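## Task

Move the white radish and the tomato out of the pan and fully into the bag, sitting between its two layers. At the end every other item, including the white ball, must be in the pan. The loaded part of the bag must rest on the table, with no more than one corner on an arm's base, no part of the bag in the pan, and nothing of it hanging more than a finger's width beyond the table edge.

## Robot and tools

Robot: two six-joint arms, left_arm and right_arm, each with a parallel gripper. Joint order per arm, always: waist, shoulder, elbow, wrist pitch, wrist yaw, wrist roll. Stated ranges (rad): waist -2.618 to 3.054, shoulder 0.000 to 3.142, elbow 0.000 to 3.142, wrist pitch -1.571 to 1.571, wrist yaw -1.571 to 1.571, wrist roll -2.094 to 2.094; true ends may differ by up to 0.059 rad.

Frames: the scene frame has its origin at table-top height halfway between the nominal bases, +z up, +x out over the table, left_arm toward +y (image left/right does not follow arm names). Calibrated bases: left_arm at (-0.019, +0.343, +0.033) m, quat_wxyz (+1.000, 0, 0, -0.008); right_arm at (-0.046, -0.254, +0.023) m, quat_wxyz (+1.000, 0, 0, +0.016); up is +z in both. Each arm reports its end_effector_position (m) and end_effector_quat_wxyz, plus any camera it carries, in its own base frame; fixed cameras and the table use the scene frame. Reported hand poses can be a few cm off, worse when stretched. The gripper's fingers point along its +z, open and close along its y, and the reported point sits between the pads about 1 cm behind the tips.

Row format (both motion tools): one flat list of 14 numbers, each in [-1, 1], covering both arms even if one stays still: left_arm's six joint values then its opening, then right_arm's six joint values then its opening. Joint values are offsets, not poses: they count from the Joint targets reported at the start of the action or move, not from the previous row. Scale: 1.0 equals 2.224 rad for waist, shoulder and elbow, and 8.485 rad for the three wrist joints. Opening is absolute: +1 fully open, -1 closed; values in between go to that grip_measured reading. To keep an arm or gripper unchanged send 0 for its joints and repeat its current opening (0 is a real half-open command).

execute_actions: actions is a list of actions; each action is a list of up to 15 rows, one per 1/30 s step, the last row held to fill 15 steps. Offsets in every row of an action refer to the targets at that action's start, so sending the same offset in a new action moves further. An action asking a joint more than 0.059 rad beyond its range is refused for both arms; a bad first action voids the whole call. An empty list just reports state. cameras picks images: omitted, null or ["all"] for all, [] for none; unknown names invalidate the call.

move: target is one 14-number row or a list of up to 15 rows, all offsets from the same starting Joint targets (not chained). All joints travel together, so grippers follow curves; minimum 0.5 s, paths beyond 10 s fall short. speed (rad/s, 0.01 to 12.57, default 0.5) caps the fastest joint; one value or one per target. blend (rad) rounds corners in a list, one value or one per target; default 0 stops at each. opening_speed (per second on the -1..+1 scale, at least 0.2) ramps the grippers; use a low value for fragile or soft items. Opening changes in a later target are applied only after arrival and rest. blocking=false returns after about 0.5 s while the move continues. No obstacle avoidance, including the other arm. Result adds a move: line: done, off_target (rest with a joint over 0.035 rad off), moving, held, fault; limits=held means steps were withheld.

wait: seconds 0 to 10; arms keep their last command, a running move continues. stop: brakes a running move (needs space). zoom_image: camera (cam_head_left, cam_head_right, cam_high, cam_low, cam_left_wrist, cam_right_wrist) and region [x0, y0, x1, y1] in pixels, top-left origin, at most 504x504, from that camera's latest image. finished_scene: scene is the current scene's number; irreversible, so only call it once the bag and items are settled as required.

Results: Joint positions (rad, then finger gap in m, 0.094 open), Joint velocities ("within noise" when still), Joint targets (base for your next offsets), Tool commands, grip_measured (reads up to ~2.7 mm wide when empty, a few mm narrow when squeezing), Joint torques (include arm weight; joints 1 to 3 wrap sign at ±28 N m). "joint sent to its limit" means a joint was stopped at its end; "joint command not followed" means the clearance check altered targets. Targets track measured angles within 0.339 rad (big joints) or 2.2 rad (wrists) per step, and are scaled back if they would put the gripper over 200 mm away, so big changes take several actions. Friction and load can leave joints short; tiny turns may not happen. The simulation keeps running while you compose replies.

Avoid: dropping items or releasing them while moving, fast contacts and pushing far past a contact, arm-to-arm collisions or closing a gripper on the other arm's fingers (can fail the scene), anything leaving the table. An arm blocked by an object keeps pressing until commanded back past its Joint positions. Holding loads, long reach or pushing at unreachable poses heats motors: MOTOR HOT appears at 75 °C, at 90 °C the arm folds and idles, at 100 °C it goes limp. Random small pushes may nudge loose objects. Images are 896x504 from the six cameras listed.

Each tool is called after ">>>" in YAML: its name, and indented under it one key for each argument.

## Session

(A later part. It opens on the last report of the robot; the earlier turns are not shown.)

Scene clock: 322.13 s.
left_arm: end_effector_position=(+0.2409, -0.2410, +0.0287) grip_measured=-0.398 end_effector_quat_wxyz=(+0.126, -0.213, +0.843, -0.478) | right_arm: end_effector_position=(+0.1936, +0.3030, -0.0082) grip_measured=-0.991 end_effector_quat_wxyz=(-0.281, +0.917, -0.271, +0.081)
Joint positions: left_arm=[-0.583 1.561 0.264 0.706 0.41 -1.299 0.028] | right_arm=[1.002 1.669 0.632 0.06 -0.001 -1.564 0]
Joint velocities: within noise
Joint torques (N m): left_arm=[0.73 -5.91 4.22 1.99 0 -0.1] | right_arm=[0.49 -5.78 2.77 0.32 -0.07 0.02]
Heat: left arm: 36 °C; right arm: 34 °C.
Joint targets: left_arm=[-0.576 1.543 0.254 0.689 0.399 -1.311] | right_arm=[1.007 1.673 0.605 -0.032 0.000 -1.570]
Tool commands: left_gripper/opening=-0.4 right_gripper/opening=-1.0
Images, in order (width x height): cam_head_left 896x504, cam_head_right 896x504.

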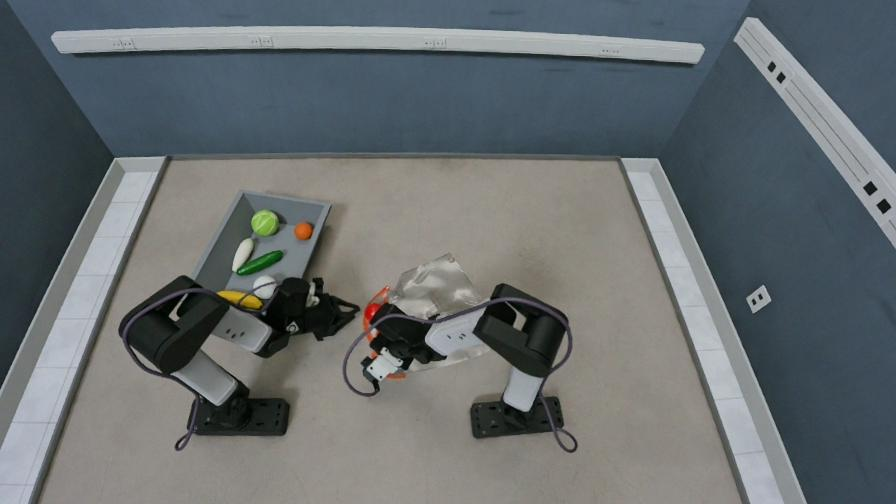

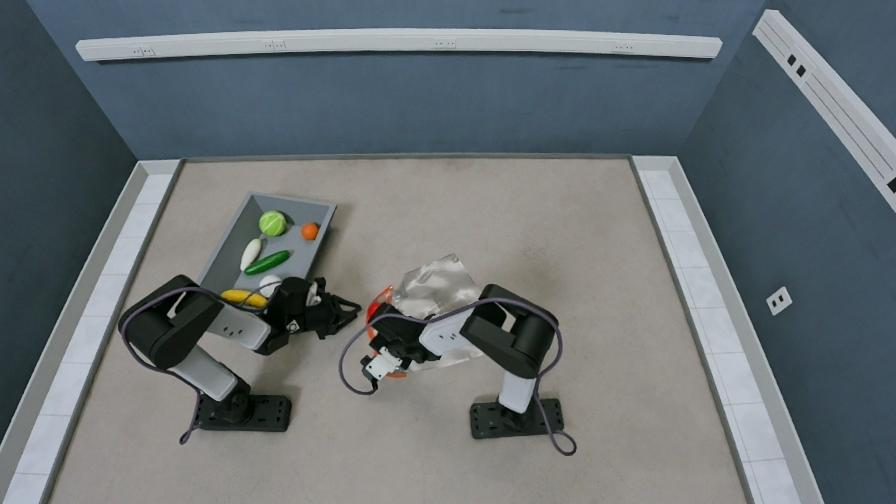

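>>> move:
  target:
    - [-0.0625,-0.054,-0.0351,-0.0051,0,0,-0.4,0,0,0,0,0,0,-1]
    - [-0.0625,0.1354,-0.0554,0.0499,0,0,-0.4,0,0,0,0,0,0,-1]
  speed: 0.4
  cameras: ["cam_left_wrist","cam_right_wrist"]

Scene clock: 325.50 s.
left_arm: end_effector_position=(+0.1923, -0.2551, -0.0085) grip_measured=-0.399 end_effector_quat_wxyz=(+0.100, -0.158, +0.852, -0.489) | right_arm: end_effector_position=(+0.1936, +0.3030, -0.0082) grip_measured=-0.991 end_effector_quat_wxyz=(-0.281, +0.917, -0.271, +0.081)
Joint positions: left_arm=[-0.709 1.83 0.14 1.112 0.408 -1.3 0.028] | right_arm=[1.002 1.669 0.632 0.06 -0.001 -1.564 0]
Joint velocities: within noise
Joint torques (N m): left_arm=[-0.24 -3.71 1.92 2.19 0.02 -0.09] | right_arm=[0.5 -5.76 2.8 0.32 -0.08 0.03]
Heat: left arm: 36 °C; right arm: 34 °C.
Joint targets: left_arm=[-0.716 1.845 0.131 1.113 0.400 -1.311] | right_arm=[1.007 1.673 0.605 -0.032 0.000 -1.570]
move: off_target (right_arm); right_arm: the wrist pitch is farthest, 0.092 rad from its target
Images, in order (width x height): cam_left_wrist 896x504, cam_right_wrist 896x504.

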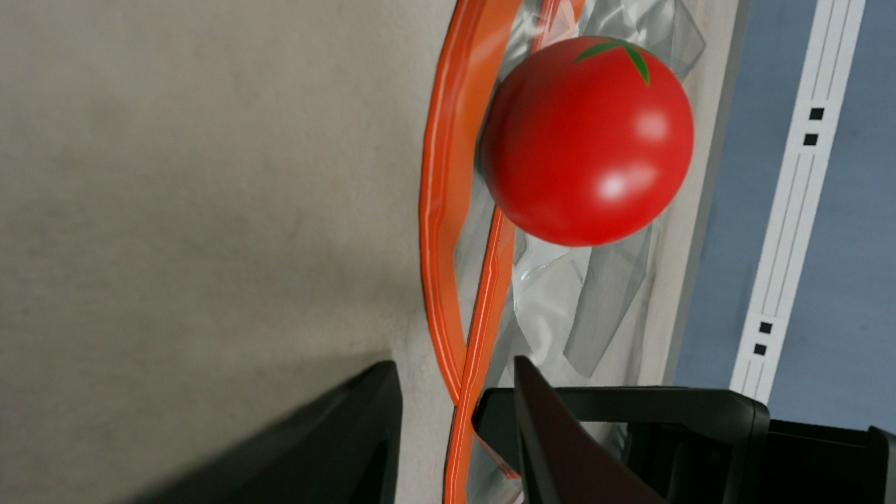

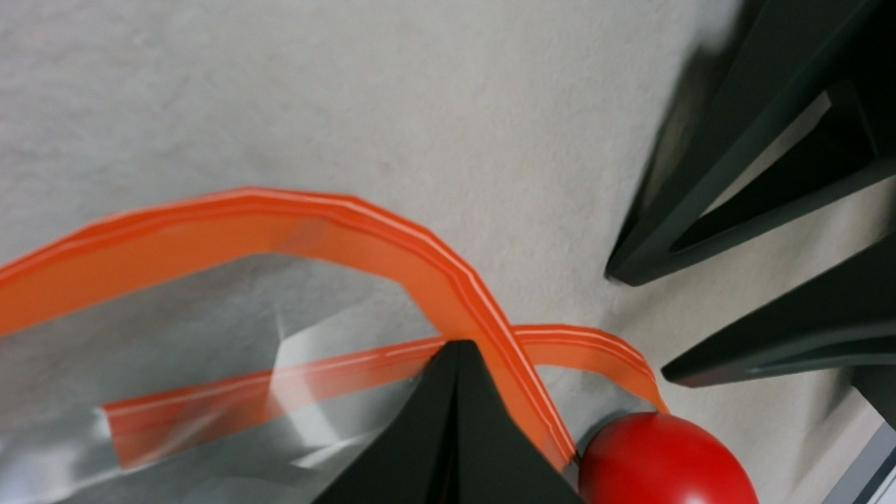

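>>> move:
  target:
    - [0.0177,-0.0073,0.02,-0.007,0,0,-0.4,0,0,0,0,0,0,-1]
    - [0.005,0.0107,0.0563,-0.0118,0,0,-0.4,0,0,0,0,0,0,-1]
  speed: 0.3
  cameras: ["cam_left_wrist","cam_right_wrist"]

Scene clock: 327.53 s.
left_arm: end_effector_position=(+0.2160, -0.2702, -0.0063) grip_measured=-0.399 end_effector_quat_wxyz=(+0.103, -0.163, +0.851, -0.489) | right_arm: end_effector_position=(+0.1936, +0.3030, -0.0082) grip_measured=-0.991 end_effector_quat_wxyz=(-0.281, +0.917, -0.271, +0.081)
Joint positions: left_arm=[-0.698 1.853 0.247 1.03 0.408 -1.3 0.028] | right_arm=[1.002 1.669 0.632 0.06 -0.001 -1.564 0]
Joint velocities: within noise
Joint torques (N m): left_arm=[-0.29 -4.34 4.21 2 0.02 -0.11] | right_arm=[0.5 -5.79 2.8 0.31 -0.08 0.02]
Heat: left arm: 36 °C; right arm: 34 °C.
Joint targets: left_arm=[-0.704 1.868 0.257 1.013 0.400 -1.311] | right_arm=[1.007 1.673 0.605 -0.032 0.000 -1.570]
move: off_target (right_arm); right_arm: the wrist pitch is farthest, 0.092 rad from its target
Images, in order (width x height): cam_left_wrist 896x504, cam_right_wrist 896x504.

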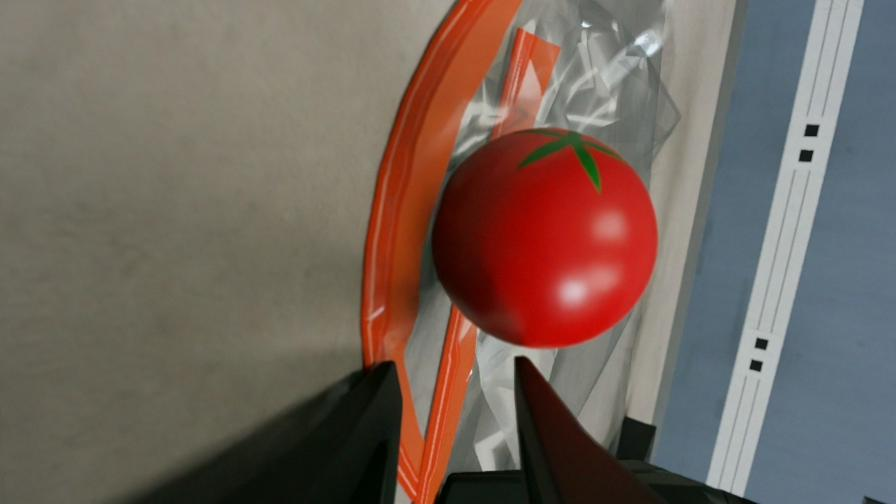

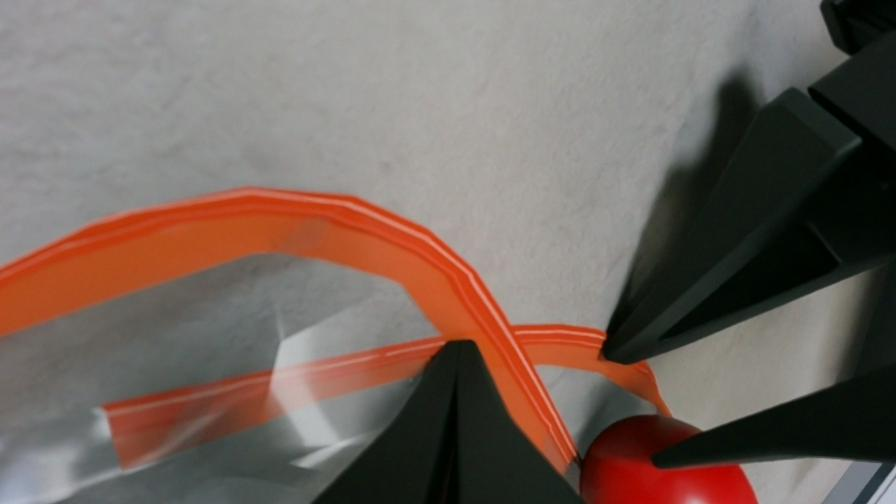

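>>> move:
  target:
    - [0,-0.011,0,0,0,0,-0.4,0,0,0,0,0,0,-1]
    - [-0.0123,0.007,0.0362,-0.0048,0,0,-0.4,0,0,0,0,0,0,-1]
  speed: 0.3
  cameras: ["cam_left_wrist","cam_right_wrist"]

Scene clock: 328.90 s.
left_arm: end_effector_position=(+0.2257, -0.2910, +0.0010) grip_measured=-0.399 end_effector_quat_wxyz=(+0.103, -0.148, +0.848, -0.498) | right_arm: end_effector_position=(+0.1936, +0.3030, -0.0082) grip_measured=-0.991 end_effector_quat_wxyz=(-0.281, +0.917, -0.271, +0.081)
Joint positions: left_arm=[-0.725 1.869 0.327 0.989 0.408 -1.3 0.028] | right_arm=[1.002 1.669 0.632 0.06 -0.001 -1.564 0]
Joint velocities: within noise
Joint torques (N m): left_arm=[-0.27 -4.78 4.68 2.04 0.03 -0.09] | right_arm=[0.53 -5.78 2.78 0.32 -0.08 0.02]
Heat: left arm: 36 °C; right arm: 34 °C.
Joint targets: left_arm=[-0.731 1.884 0.337 0.972 0.400 -1.311] | right_arm=[1.007 1.673 0.605 -0.032 0.000 -1.570]
move: off_target (right_arm); right_arm: the wrist pitch is farthest, 0.092 rad from its target
Images, in order (width x height): cam_left_wrist 896x504, cam_right_wrist 896x504.

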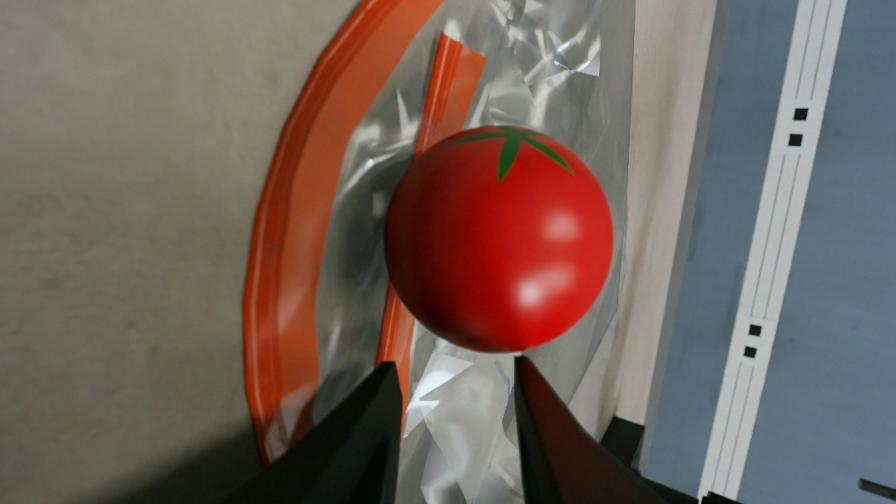

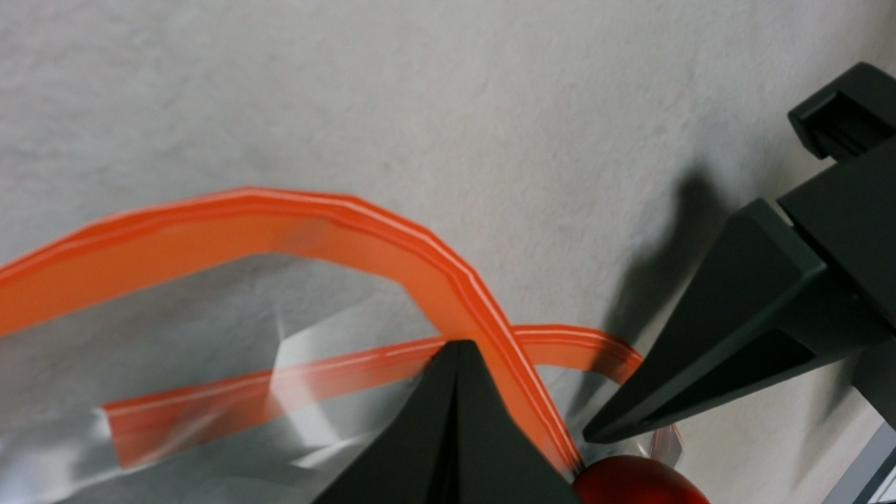

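>>> move:
  target:
    - [0,0.02,0,0,0,0,-0.4,0,0,0,0,0,0,-1]
    - [-0.012,0.038,0.036,-0.0048,0,0,-0.4,0,0,0,0,0,0,-1]
  speed: 0.3
  cameras: ["cam_left_wrist","cam_right_wrist"]

>>> zoom_image:
  camera: "cam_left_wrist"
  region: [200, 200, 650, 504]

Scene clock: 330.07 s.
left_arm: end_effector_position=(+0.2320, -0.3098, -0.0071) grip_measured=-0.399 end_effector_quat_wxyz=(+0.094, -0.138, +0.851, -0.497) | right_arm: end_effector_position=(+0.1936, +0.3030, -0.0082) grip_measured=-0.991 end_effector_quat_wxyz=(-0.281, +0.917, -0.271, +0.081)
Joint positions: left_arm=[-0.751 1.947 0.408 0.978 0.408 -1.3 0.028] | right_arm=[1.002 1.669 0.632 0.06 -0.001 -1.564 0]
Joint velocities: within noise
Joint torques (N m): left_arm=[-0.36 -4.98 4.68 1.68 0.02 -0.09] | right_arm=[0.5 -5.75 2.8 0.31 -0.08 0.02]
Heat: left arm: 36 °C; right arm: 34 °C.
Joint targets: left_arm=[-0.758 1.969 0.417 0.931 0.400 -1.311] | right_arm=[1.007 1.673 0.605 -0.032 0.000 -1.570]
move: off_target (left_arm, right_arm); left_arm: the wrist pitch is farthest, 0.047 rad from its target; right_arm: the wrist pitch is farthest, 0.092 rad from its target
Images, in order (width x height): cam_left_wrist 896x504, cam_right_wrist 896x504.

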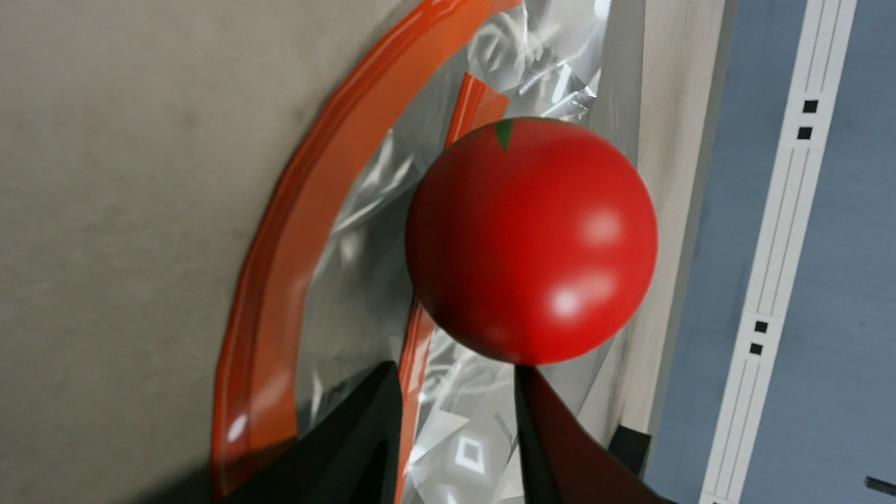

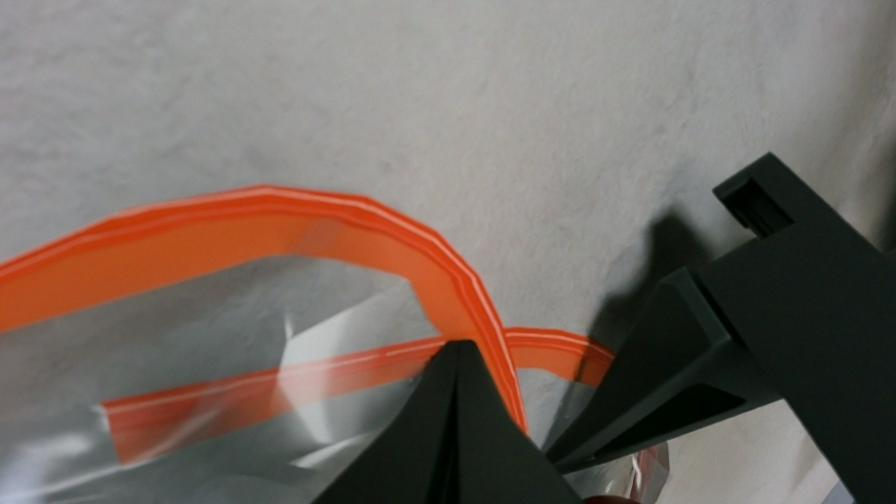

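Scaled by 1.120 from the camera's 896x504 image, which has a finer 1280x720 frame.

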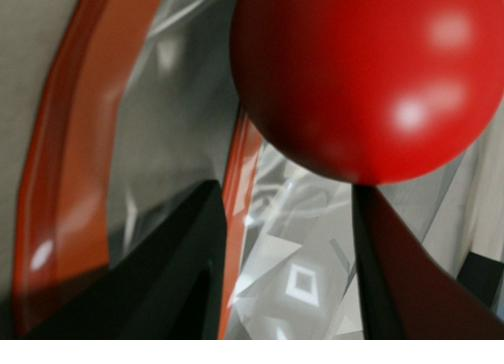

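>>> move:
  target: [-0.0103,0.018,0.0304,-0.0008,0,0,-0.4,0,0,0,0,0,0,-1]
  speed: 0.3
  cameras: ["cam_left_wrist","cam_right_wrist"]

>>> zoom_image:
  camera: "cam_left_wrist"
  region: [200, 200, 650, 504]

Scene clock: 331.40 s.
left_arm: end_effector_position=(+0.2377, -0.3274, -0.0065) grip_measured=-0.399 end_effector_quat_wxyz=(+0.092, -0.126, +0.850, -0.503) | right_arm: end_effector_position=(+0.1936, +0.3030, -0.0082) grip_measured=-0.991 end_effector_quat_wxyz=(-0.281, +0.917, -0.271, +0.081)
Joint positions: left_arm=[-0.773 1.986 0.474 0.965 0.408 -1.3 0.028] | right_arm=[1.002 1.669 0.632 0.06 -0.001 -1.564 0]
Joint velocities: within noise
Joint torques (N m): left_arm=[-0.4 -5.44 4.94 1.77 0.02 -0.08] | right_arm=[0.5 -5.78 2.77 0.32 -0.07 0.03]
Heat: left arm: 36 °C; right arm: 34 °C.
Joint targets: left_arm=[-0.781 2.008 0.485 0.925 0.400 -1.311] | right_arm=[1.007 1.673 0.605 -0.032 0.000 -1.570]
move: off_target (left_arm, right_arm); left_arm: the wrist pitch is farthest, 0.041 rad from its target; right_arm: the wrist pitch is farthest, 0.092 rad from its target
Images, in order (width x height): cam_left_wrist 896x504, cam_right_wrist 896x504.

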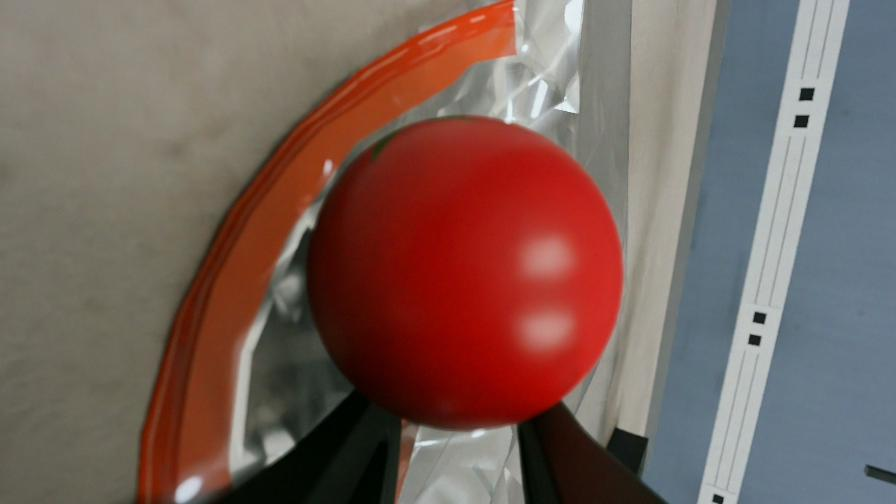

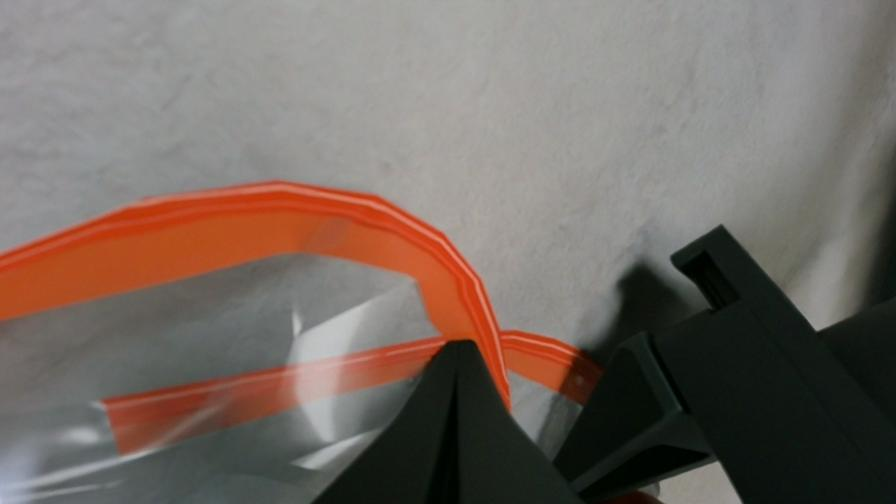

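Scaled by 1.120 from the camera's 896x504 image, which has a finer 1280x720 frame.

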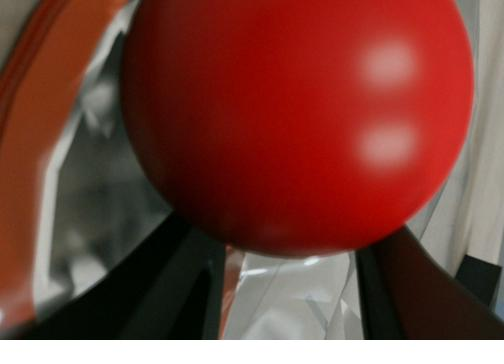

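>>> move:
  target: [0,0,0,0,0,0,-1,0,0,0,0,0,0,-1]
  opening_speed: 0.8
  cameras: ["cam_left_wrist","cam_right_wrist"]

>>> zoom_image:
  camera: "cam_left_wrist"
  region: [200, 200, 650, 504]

Scene clock: 332.63 s.
left_arm: end_effector_position=(+0.2349, -0.3247, -0.0138) grip_measured=-0.984 end_effector_quat_wxyz=(+0.084, -0.131, +0.857, -0.492) | right_arm: end_effector_position=(+0.1936, +0.3030, -0.0082) grip_measured=-0.991 end_effector_quat_wxyz=(-0.281, +0.917, -0.271, +0.081)
Joint positions: left_arm=[-0.773 1.992 0.474 0.939 0.408 -1.3 0.001] | right_arm=[1.002 1.669 0.632 0.06 -0.001 -1.564 0]
Joint velocities: within noise
Joint torques (N m): left_arm=[-0.39 -5.86 4.88 2.02 0.03 -0.09] | right_arm=[0.5 -5.78 2.78 0.31 -0.07 0.03]
Heat: left arm: 36 °C; right arm: 34 °C.
Joint targets: left_arm=[-0.781 2.008 0.485 0.925 0.400 -1.311] | right_arm=[1.007 1.673 0.605 -0.032 0.000 -1.570]
move: off_target (right_arm); right_arm: the wrist pitch is farthest, 0.092 rad from its target
Images, in order (width x height): cam_left_wrist 896x504, cam_right_wrist 896x504.

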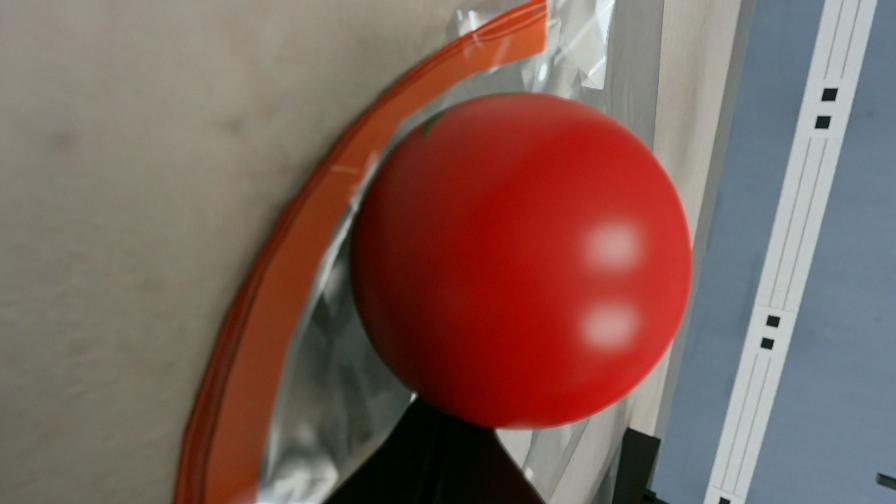

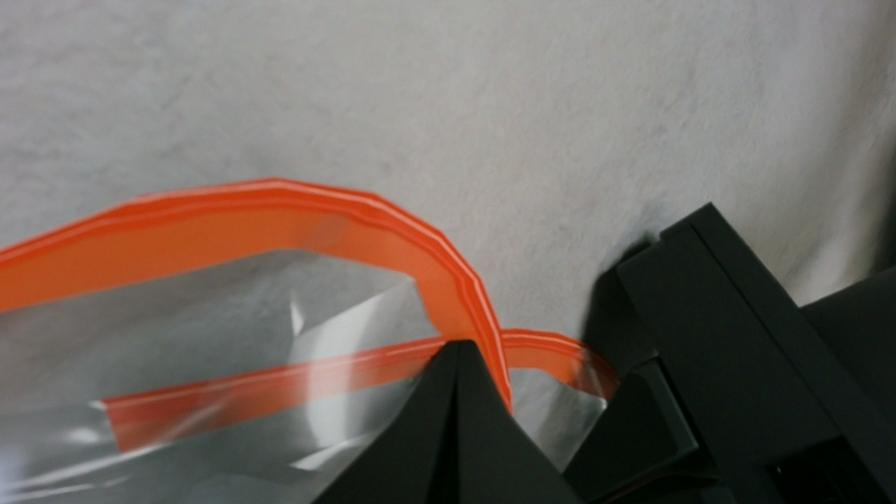

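Scaled by 1.120 from the camera's 896x504 image, which has a finer 1280x720 frame.

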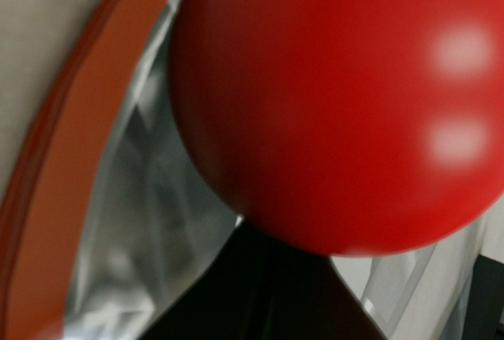

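>>> move:
  target: [0,-0.07,0,0.01,0,0,-1,0,0,0,0,0,0,-1]
  speed: 0.3
  cameras: ["cam_left_wrist","cam_right_wrist"]

Scene clock: 333.73 s.
left_arm: end_effector_position=(+0.2406, -0.3338, +0.0245) grip_measured=-0.984 end_effector_quat_wxyz=(+0.108, -0.113, +0.835, -0.527) | right_arm: end_effector_position=(+0.1970, +0.3006, -0.0082) grip_measured=-0.991 end_effector_quat_wxyz=(-0.277, +0.916, -0.275, +0.091)
Joint positions: left_arm=[-0.78 1.892 0.474 0.94 0.408 -1.3 0.001] | right_arm=[1.001 1.669 0.632 0.059 0.022 -1.565 0]
Joint velocities: within noise
Joint torques (N m): left_arm=[0.12 -9.99 5.55 3.05 0 -0.09] | right_arm=[0.57 -5.76 2.78 0.32 -0.28 0.03]
Heat: left arm: 36 °C; right arm: 34 °C.
Joint targets: left_arm=[-0.781 1.853 0.485 1.009 0.400 -1.311] | right_arm=[1.007 1.673 0.605 -0.032 0.000 -1.570]
move: off_target (left_arm, right_arm); left_arm: the wrist pitch is farthest, 0.070 rad from its target; right_arm: the wrist pitch is farthest, 0.091 rad from its target
Images, in order (width x height): cam_left_wrist 896x504, cam_right_wrist 896x504.

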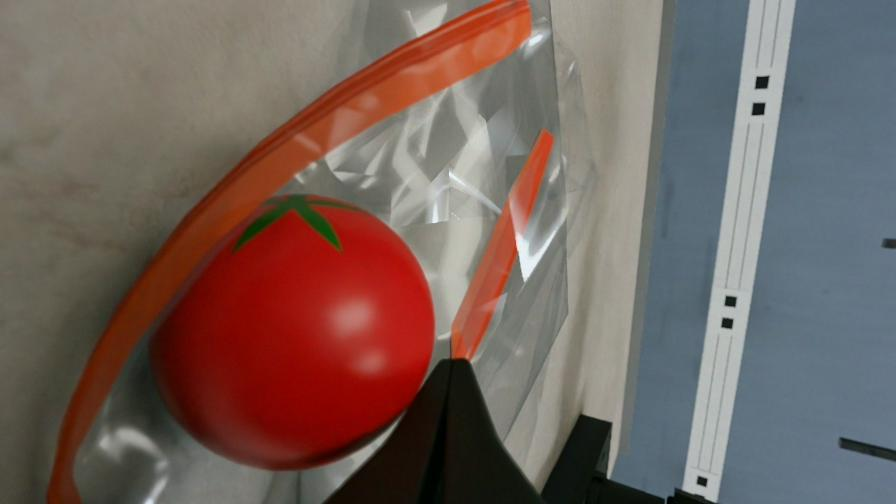

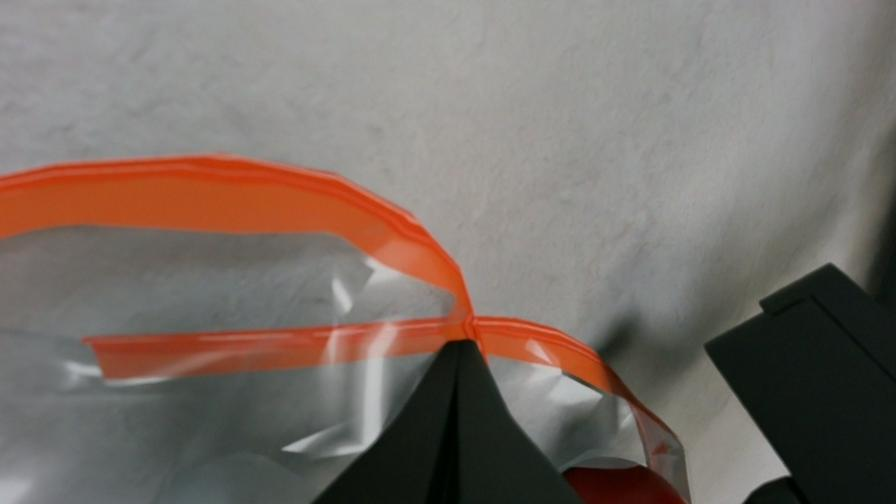

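>>> move:
  target: [0,0,0,0,0,0,-1,0,-0.12,0,0,0,0,-1]
  speed: 0.4
  cameras: ["cam_left_wrist","cam_right_wrist"]

Scene clock: 335.47 s.
left_arm: end_effector_position=(+0.2461, -0.3392, +0.0446) grip_measured=-0.984 end_effector_quat_wxyz=(+0.129, -0.101, +0.817, -0.553) | right_arm: end_effector_position=(+0.1928, +0.2975, +0.0501) grip_measured=-0.991 end_effector_quat_wxyz=(-0.334, +0.898, -0.268, +0.102)
Joint positions: left_arm=[-0.78 1.875 0.474 1.005 0.408 -1.3 0.001] | right_arm=[1.001 1.43 0.607 -0.034 0.011 -1.565 0]
Joint velocities: within noise
Joint torques (N m): left_arm=[0.1 -8.66 5.78 2.38 0 -0.08] | right_arm=[0.57 -6.98 6.06 1.39 -0.16 0.04]
Heat: left arm: 36 °C; right arm: 34 °C.
Joint targets: left_arm=[-0.781 1.853 0.485 1.010 0.399 -1.311] | right_arm=[1.007 1.406 0.605 -0.032 0.000 -1.570]
move: done
Images, in order (width x height): cam_left_wrist 896x504, cam_right_wrist 896x504.

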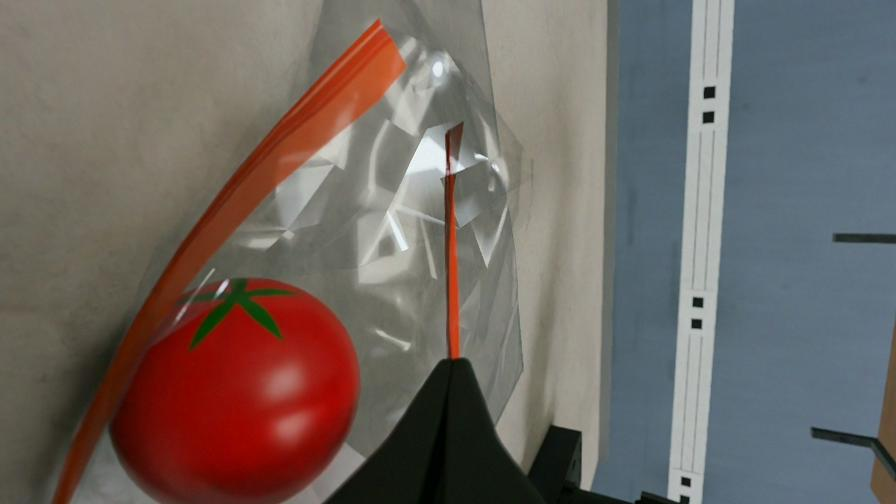

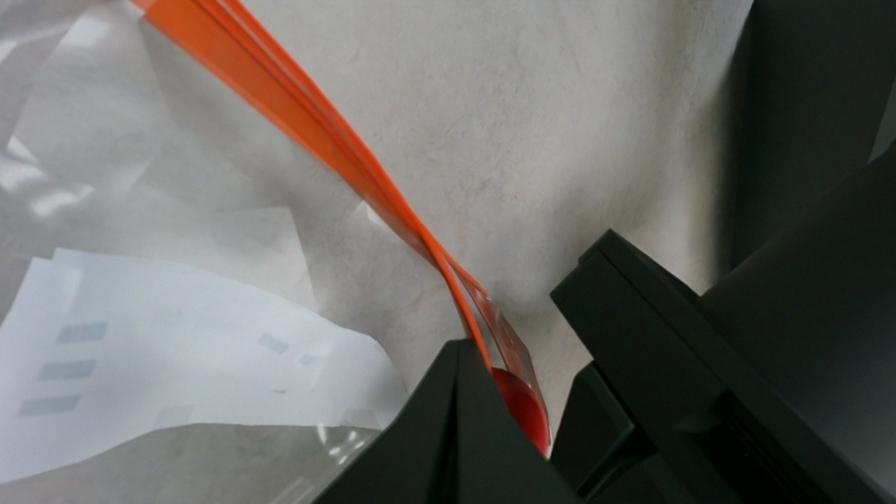

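>>> move:
  target: [-0.0004,-0.0791,0.0723,-0.0682,0,0,-1,0,-0.1826,0,0.0391,0,0.0083,-1]
  speed: 0.5
  cameras: ["cam_left_wrist","cam_right_wrist"]

>>> move:
  target:
    - [0,0,0,0,0,0,-1,0.4015,0.09,-0.0472,0.0236,0.1061,0.0235,-1]
    - [0,0,0,0,0,0,-1,0.3172,0.5256,-0.1021,0.1204,0.1768,0.0446,-0.4]
  speed: 0.8

Scene clock: 339.10 s.
left_arm: end_effector_position=(+0.2450, -0.3381, +0.0539) grip_measured=-0.984 end_effector_quat_wxyz=(+0.071, -0.135, +0.866, -0.477) | right_arm: end_effector_position=(+0.2025, +0.3131, +0.2643) grip_measured=-0.991 end_effector_quat_wxyz=(-0.638, +0.713, -0.236, +0.169)
Joint positions: left_arm=[-0.78 1.698 0.628 0.448 0.408 -1.3 0.001] | right_arm=[1.001 1.013 0.607 0.278 0.009 -1.509 0]
Joint velocities: within noise
Joint torques (N m): left_arm=[-0.01 -8.44 8.12 1.94 0.03 -0.09] | right_arm=[0.57 -3.89 7.35 2.09 -0.13 0.23]
Heat: left arm: 37 °C; right arm: 35 °C.
Joint targets: left_arm=[-0.782 1.677 0.645 0.431 0.399 -1.311] | right_arm=[1.007 1.000 0.605 0.300 0.000 -1.500]
move: done
Images, in order (width x height): cam_left_wrist 896x504, cam_right_wrist 896x504.

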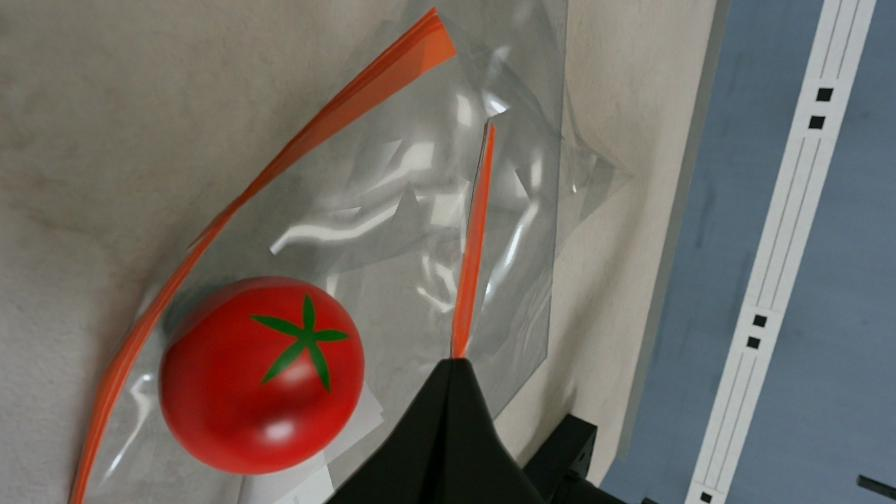

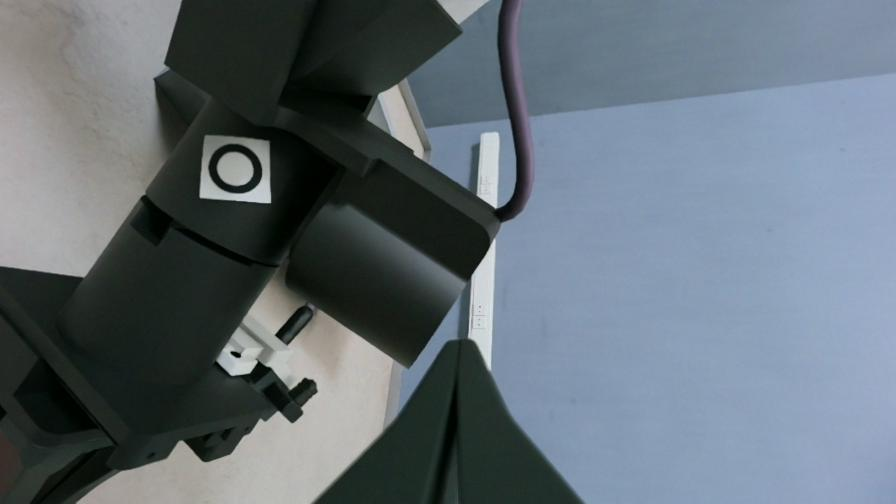

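Scene clock: 342.97 s.
left_arm: end_effector_position=(+0.2450, -0.3380, +0.0538) grip_measured=-0.984 end_effector_quat_wxyz=(+0.071, -0.135, +0.866, -0.476) | right_arm: end_effector_position=(+0.1326, +0.2750, +0.0405) grip_measured=-0.401 end_effector_quat_wxyz=(+0.534, -0.570, +0.441, -0.443)
Joint positions: left_arm=[-0.78 1.698 0.628 0.447 0.408 -1.3 0.001] | right_arm=[1.717 2.159 0.379 1.303 1.488 -1.13 0.028]
Joint velocities: within noise
Joint torques (N m): left_arm=[-0.03 -8.44 8.09 1.95 0.03 -0.08] | right_arm=[-0.44 -5.61 1.43 1.49 0.33 0.21]
Heat: left arm: 37 °C; right arm: 34 °C.
Joint targets: left_arm=[-0.782 1.677 0.645 0.431 0.399 -1.311] | right_arm=[1.712 2.169 0.378 1.321 1.500 -1.121]
move: done

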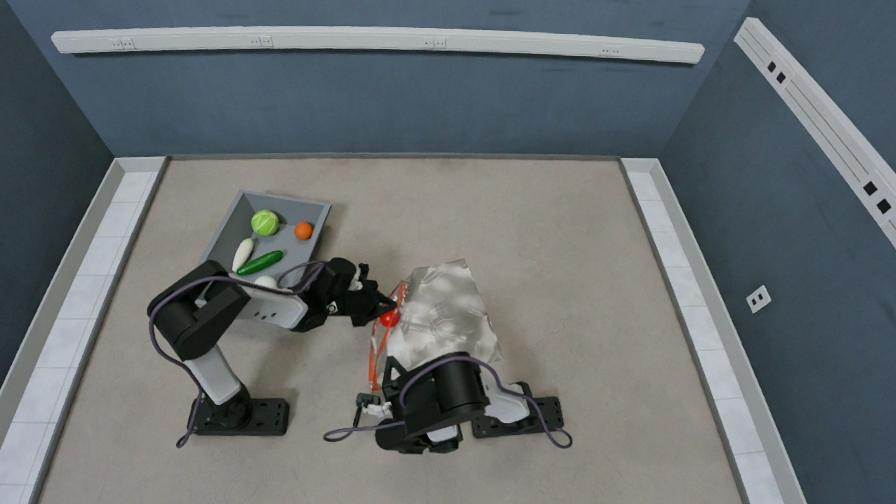

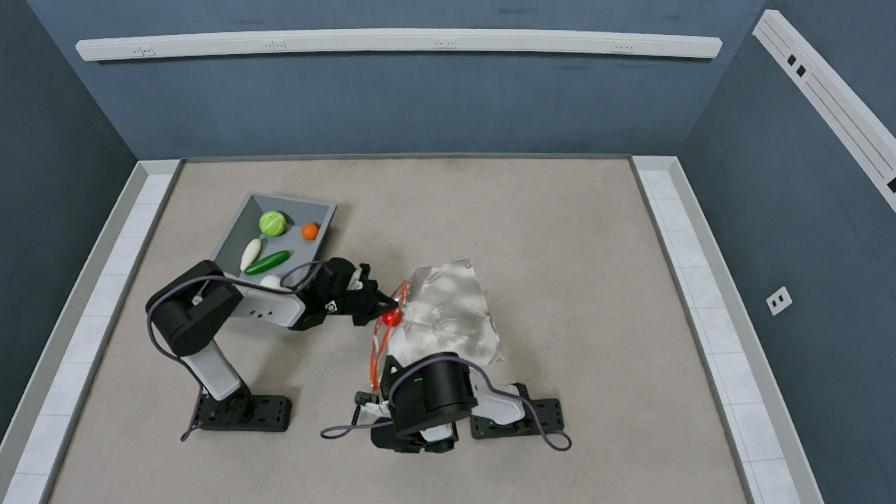

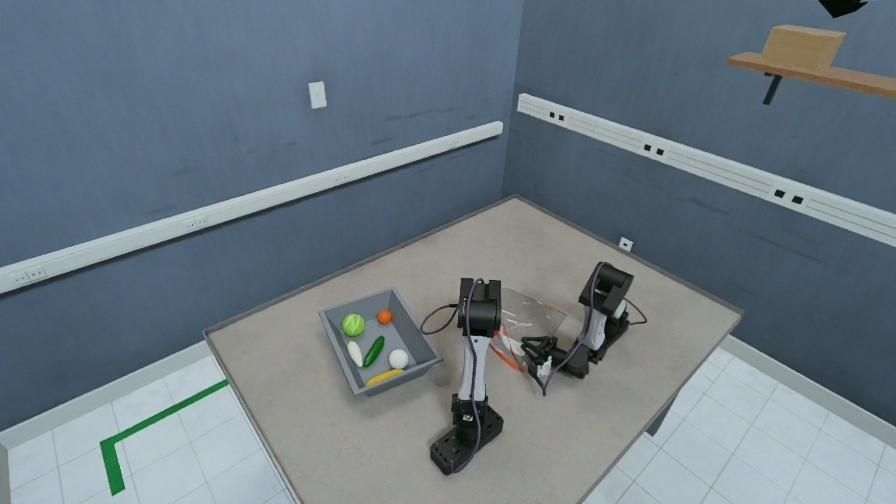

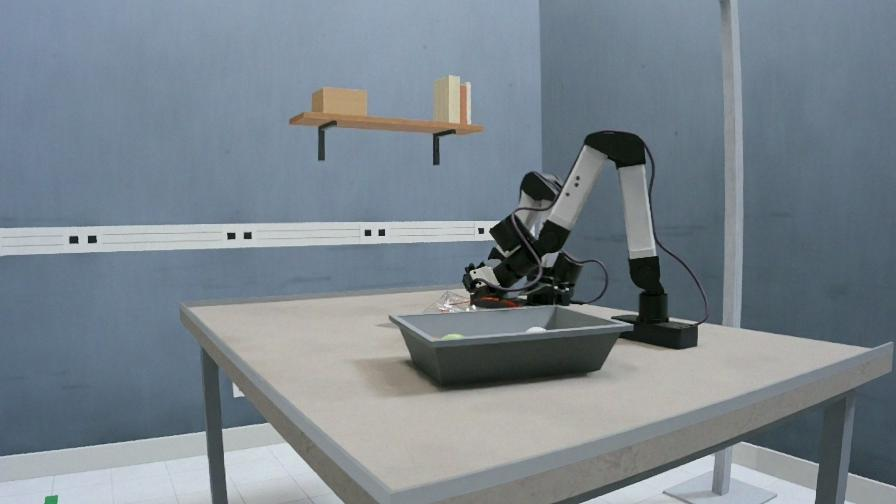

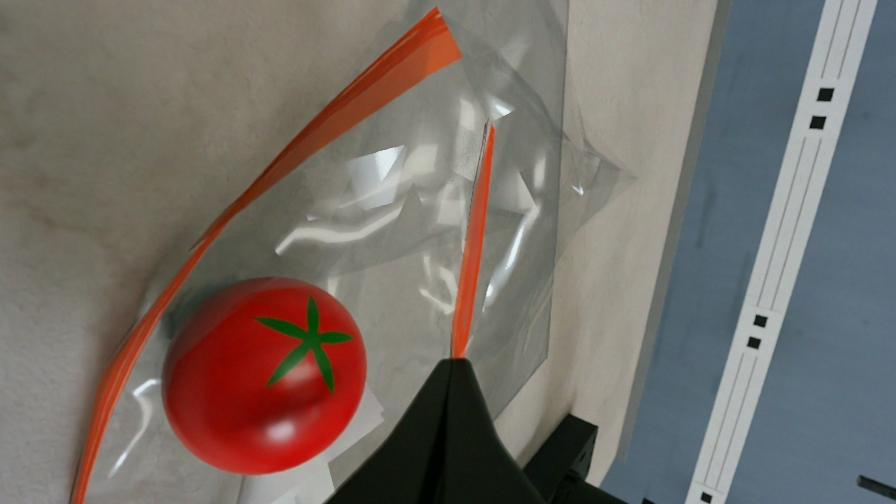

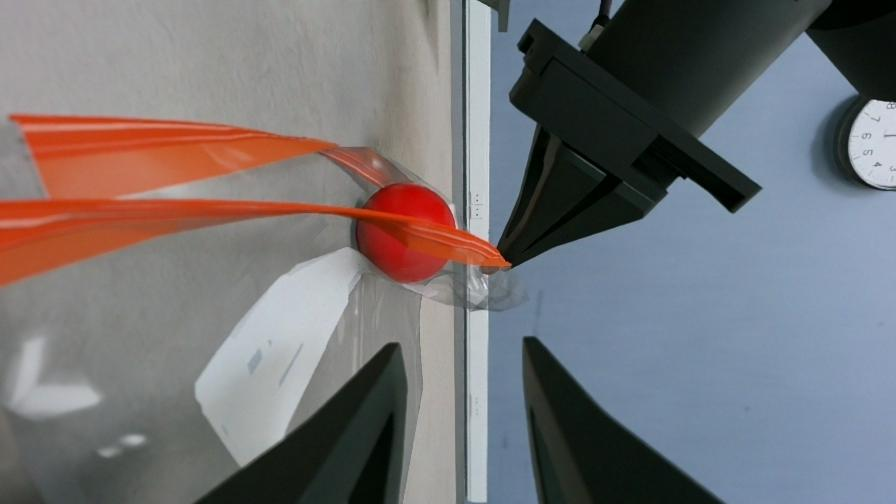

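>>> move:
  target: [0.0865,0.1312,0.0345,0.0255,0.0708,0.031,-1,0,0,0,0,0,0,-0.4]
  speed: 0.4
  cameras: ["cam_left_wrist","cam_right_wrist","cam_head_left"]

>>> zoom_image:
  camera: "cam_head_left"
  region: [310, 240, 520, 420]

Scene clock: 348.17 s.
left_arm: end_effector_position=(+0.2446, -0.3380, +0.0490) grip_measured=-0.984 end_effector_quat_wxyz=(-0.032, +0.033, +0.810, -0.584) | right_arm: end_effector_position=(+0.1326, +0.2749, +0.0406) grip_measured=-0.401 end_effector_quat_wxyz=(+0.534, -0.570, +0.441, -0.443)
Joint positions: left_arm=[-0.594 1.952 0.704 0.641 0.984 -1.061 0.001] | right_arm=[1.717 2.159 0.379 1.303 1.489 -1.13 0.028]
Joint velocities: within noise
Joint torques (N m): left_arm=[0.55 -6.76 7.06 2.01 0.45 0.13] | right_arm=[-0.46 -5.61 1.43 1.49 0.32 0.21]
Heat: left arm: 37 °C; right arm: 34 °C.
Joint targets: left_arm=[-0.590 1.968 0.722 0.647 1.000 -1.048] | right_arm=[1.712 2.169 0.378 1.321 1.500 -1.121]
move: done
Images, in order (width x height): cam_head_left 896x504, cam_left_wrist 896x504, cam_right_wrist 896x504.

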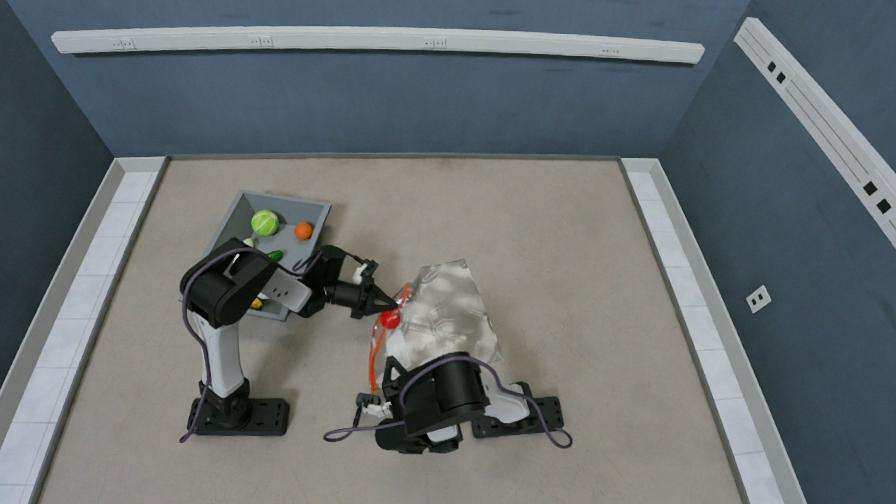

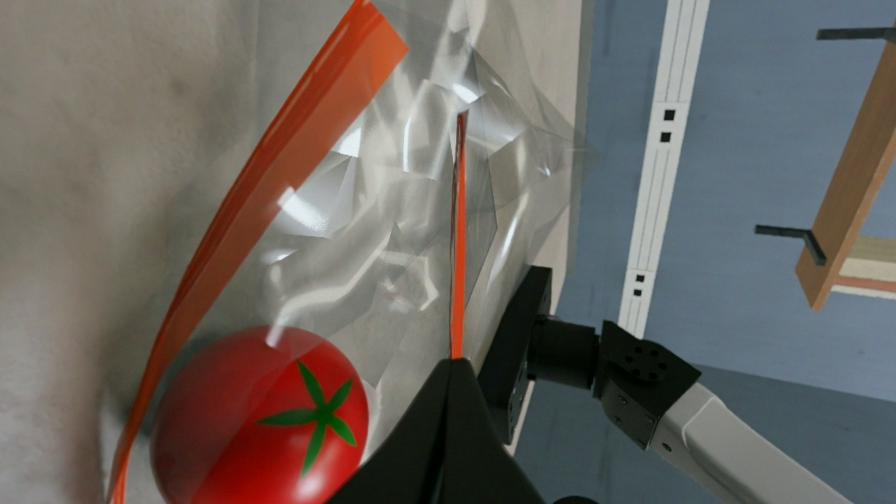

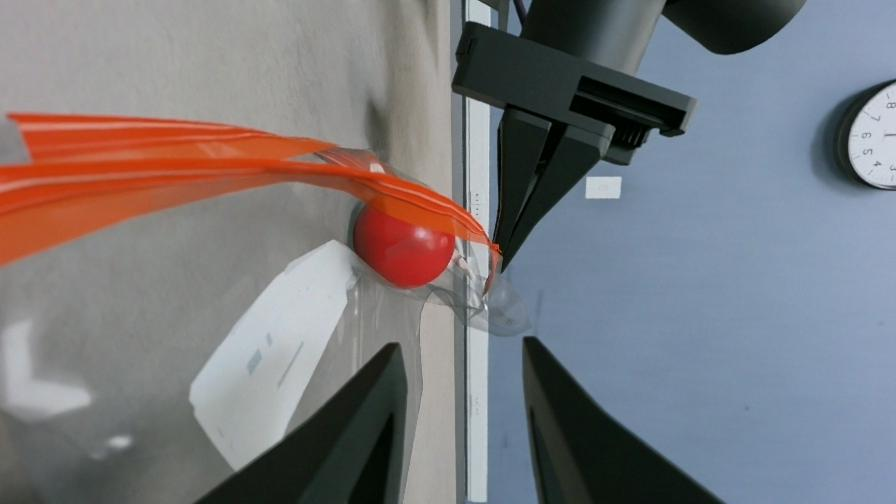

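Scaled by 2.400 from the camera's 896x504 image, which has a finer 1280x720 frame.

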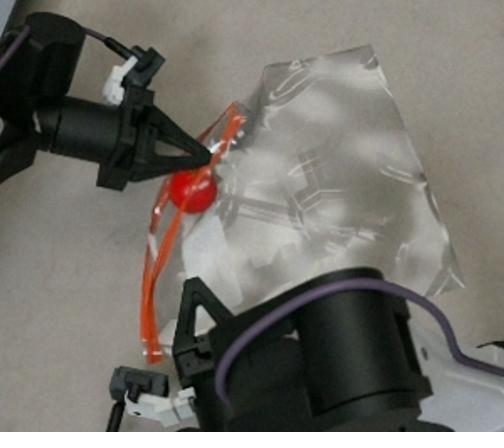

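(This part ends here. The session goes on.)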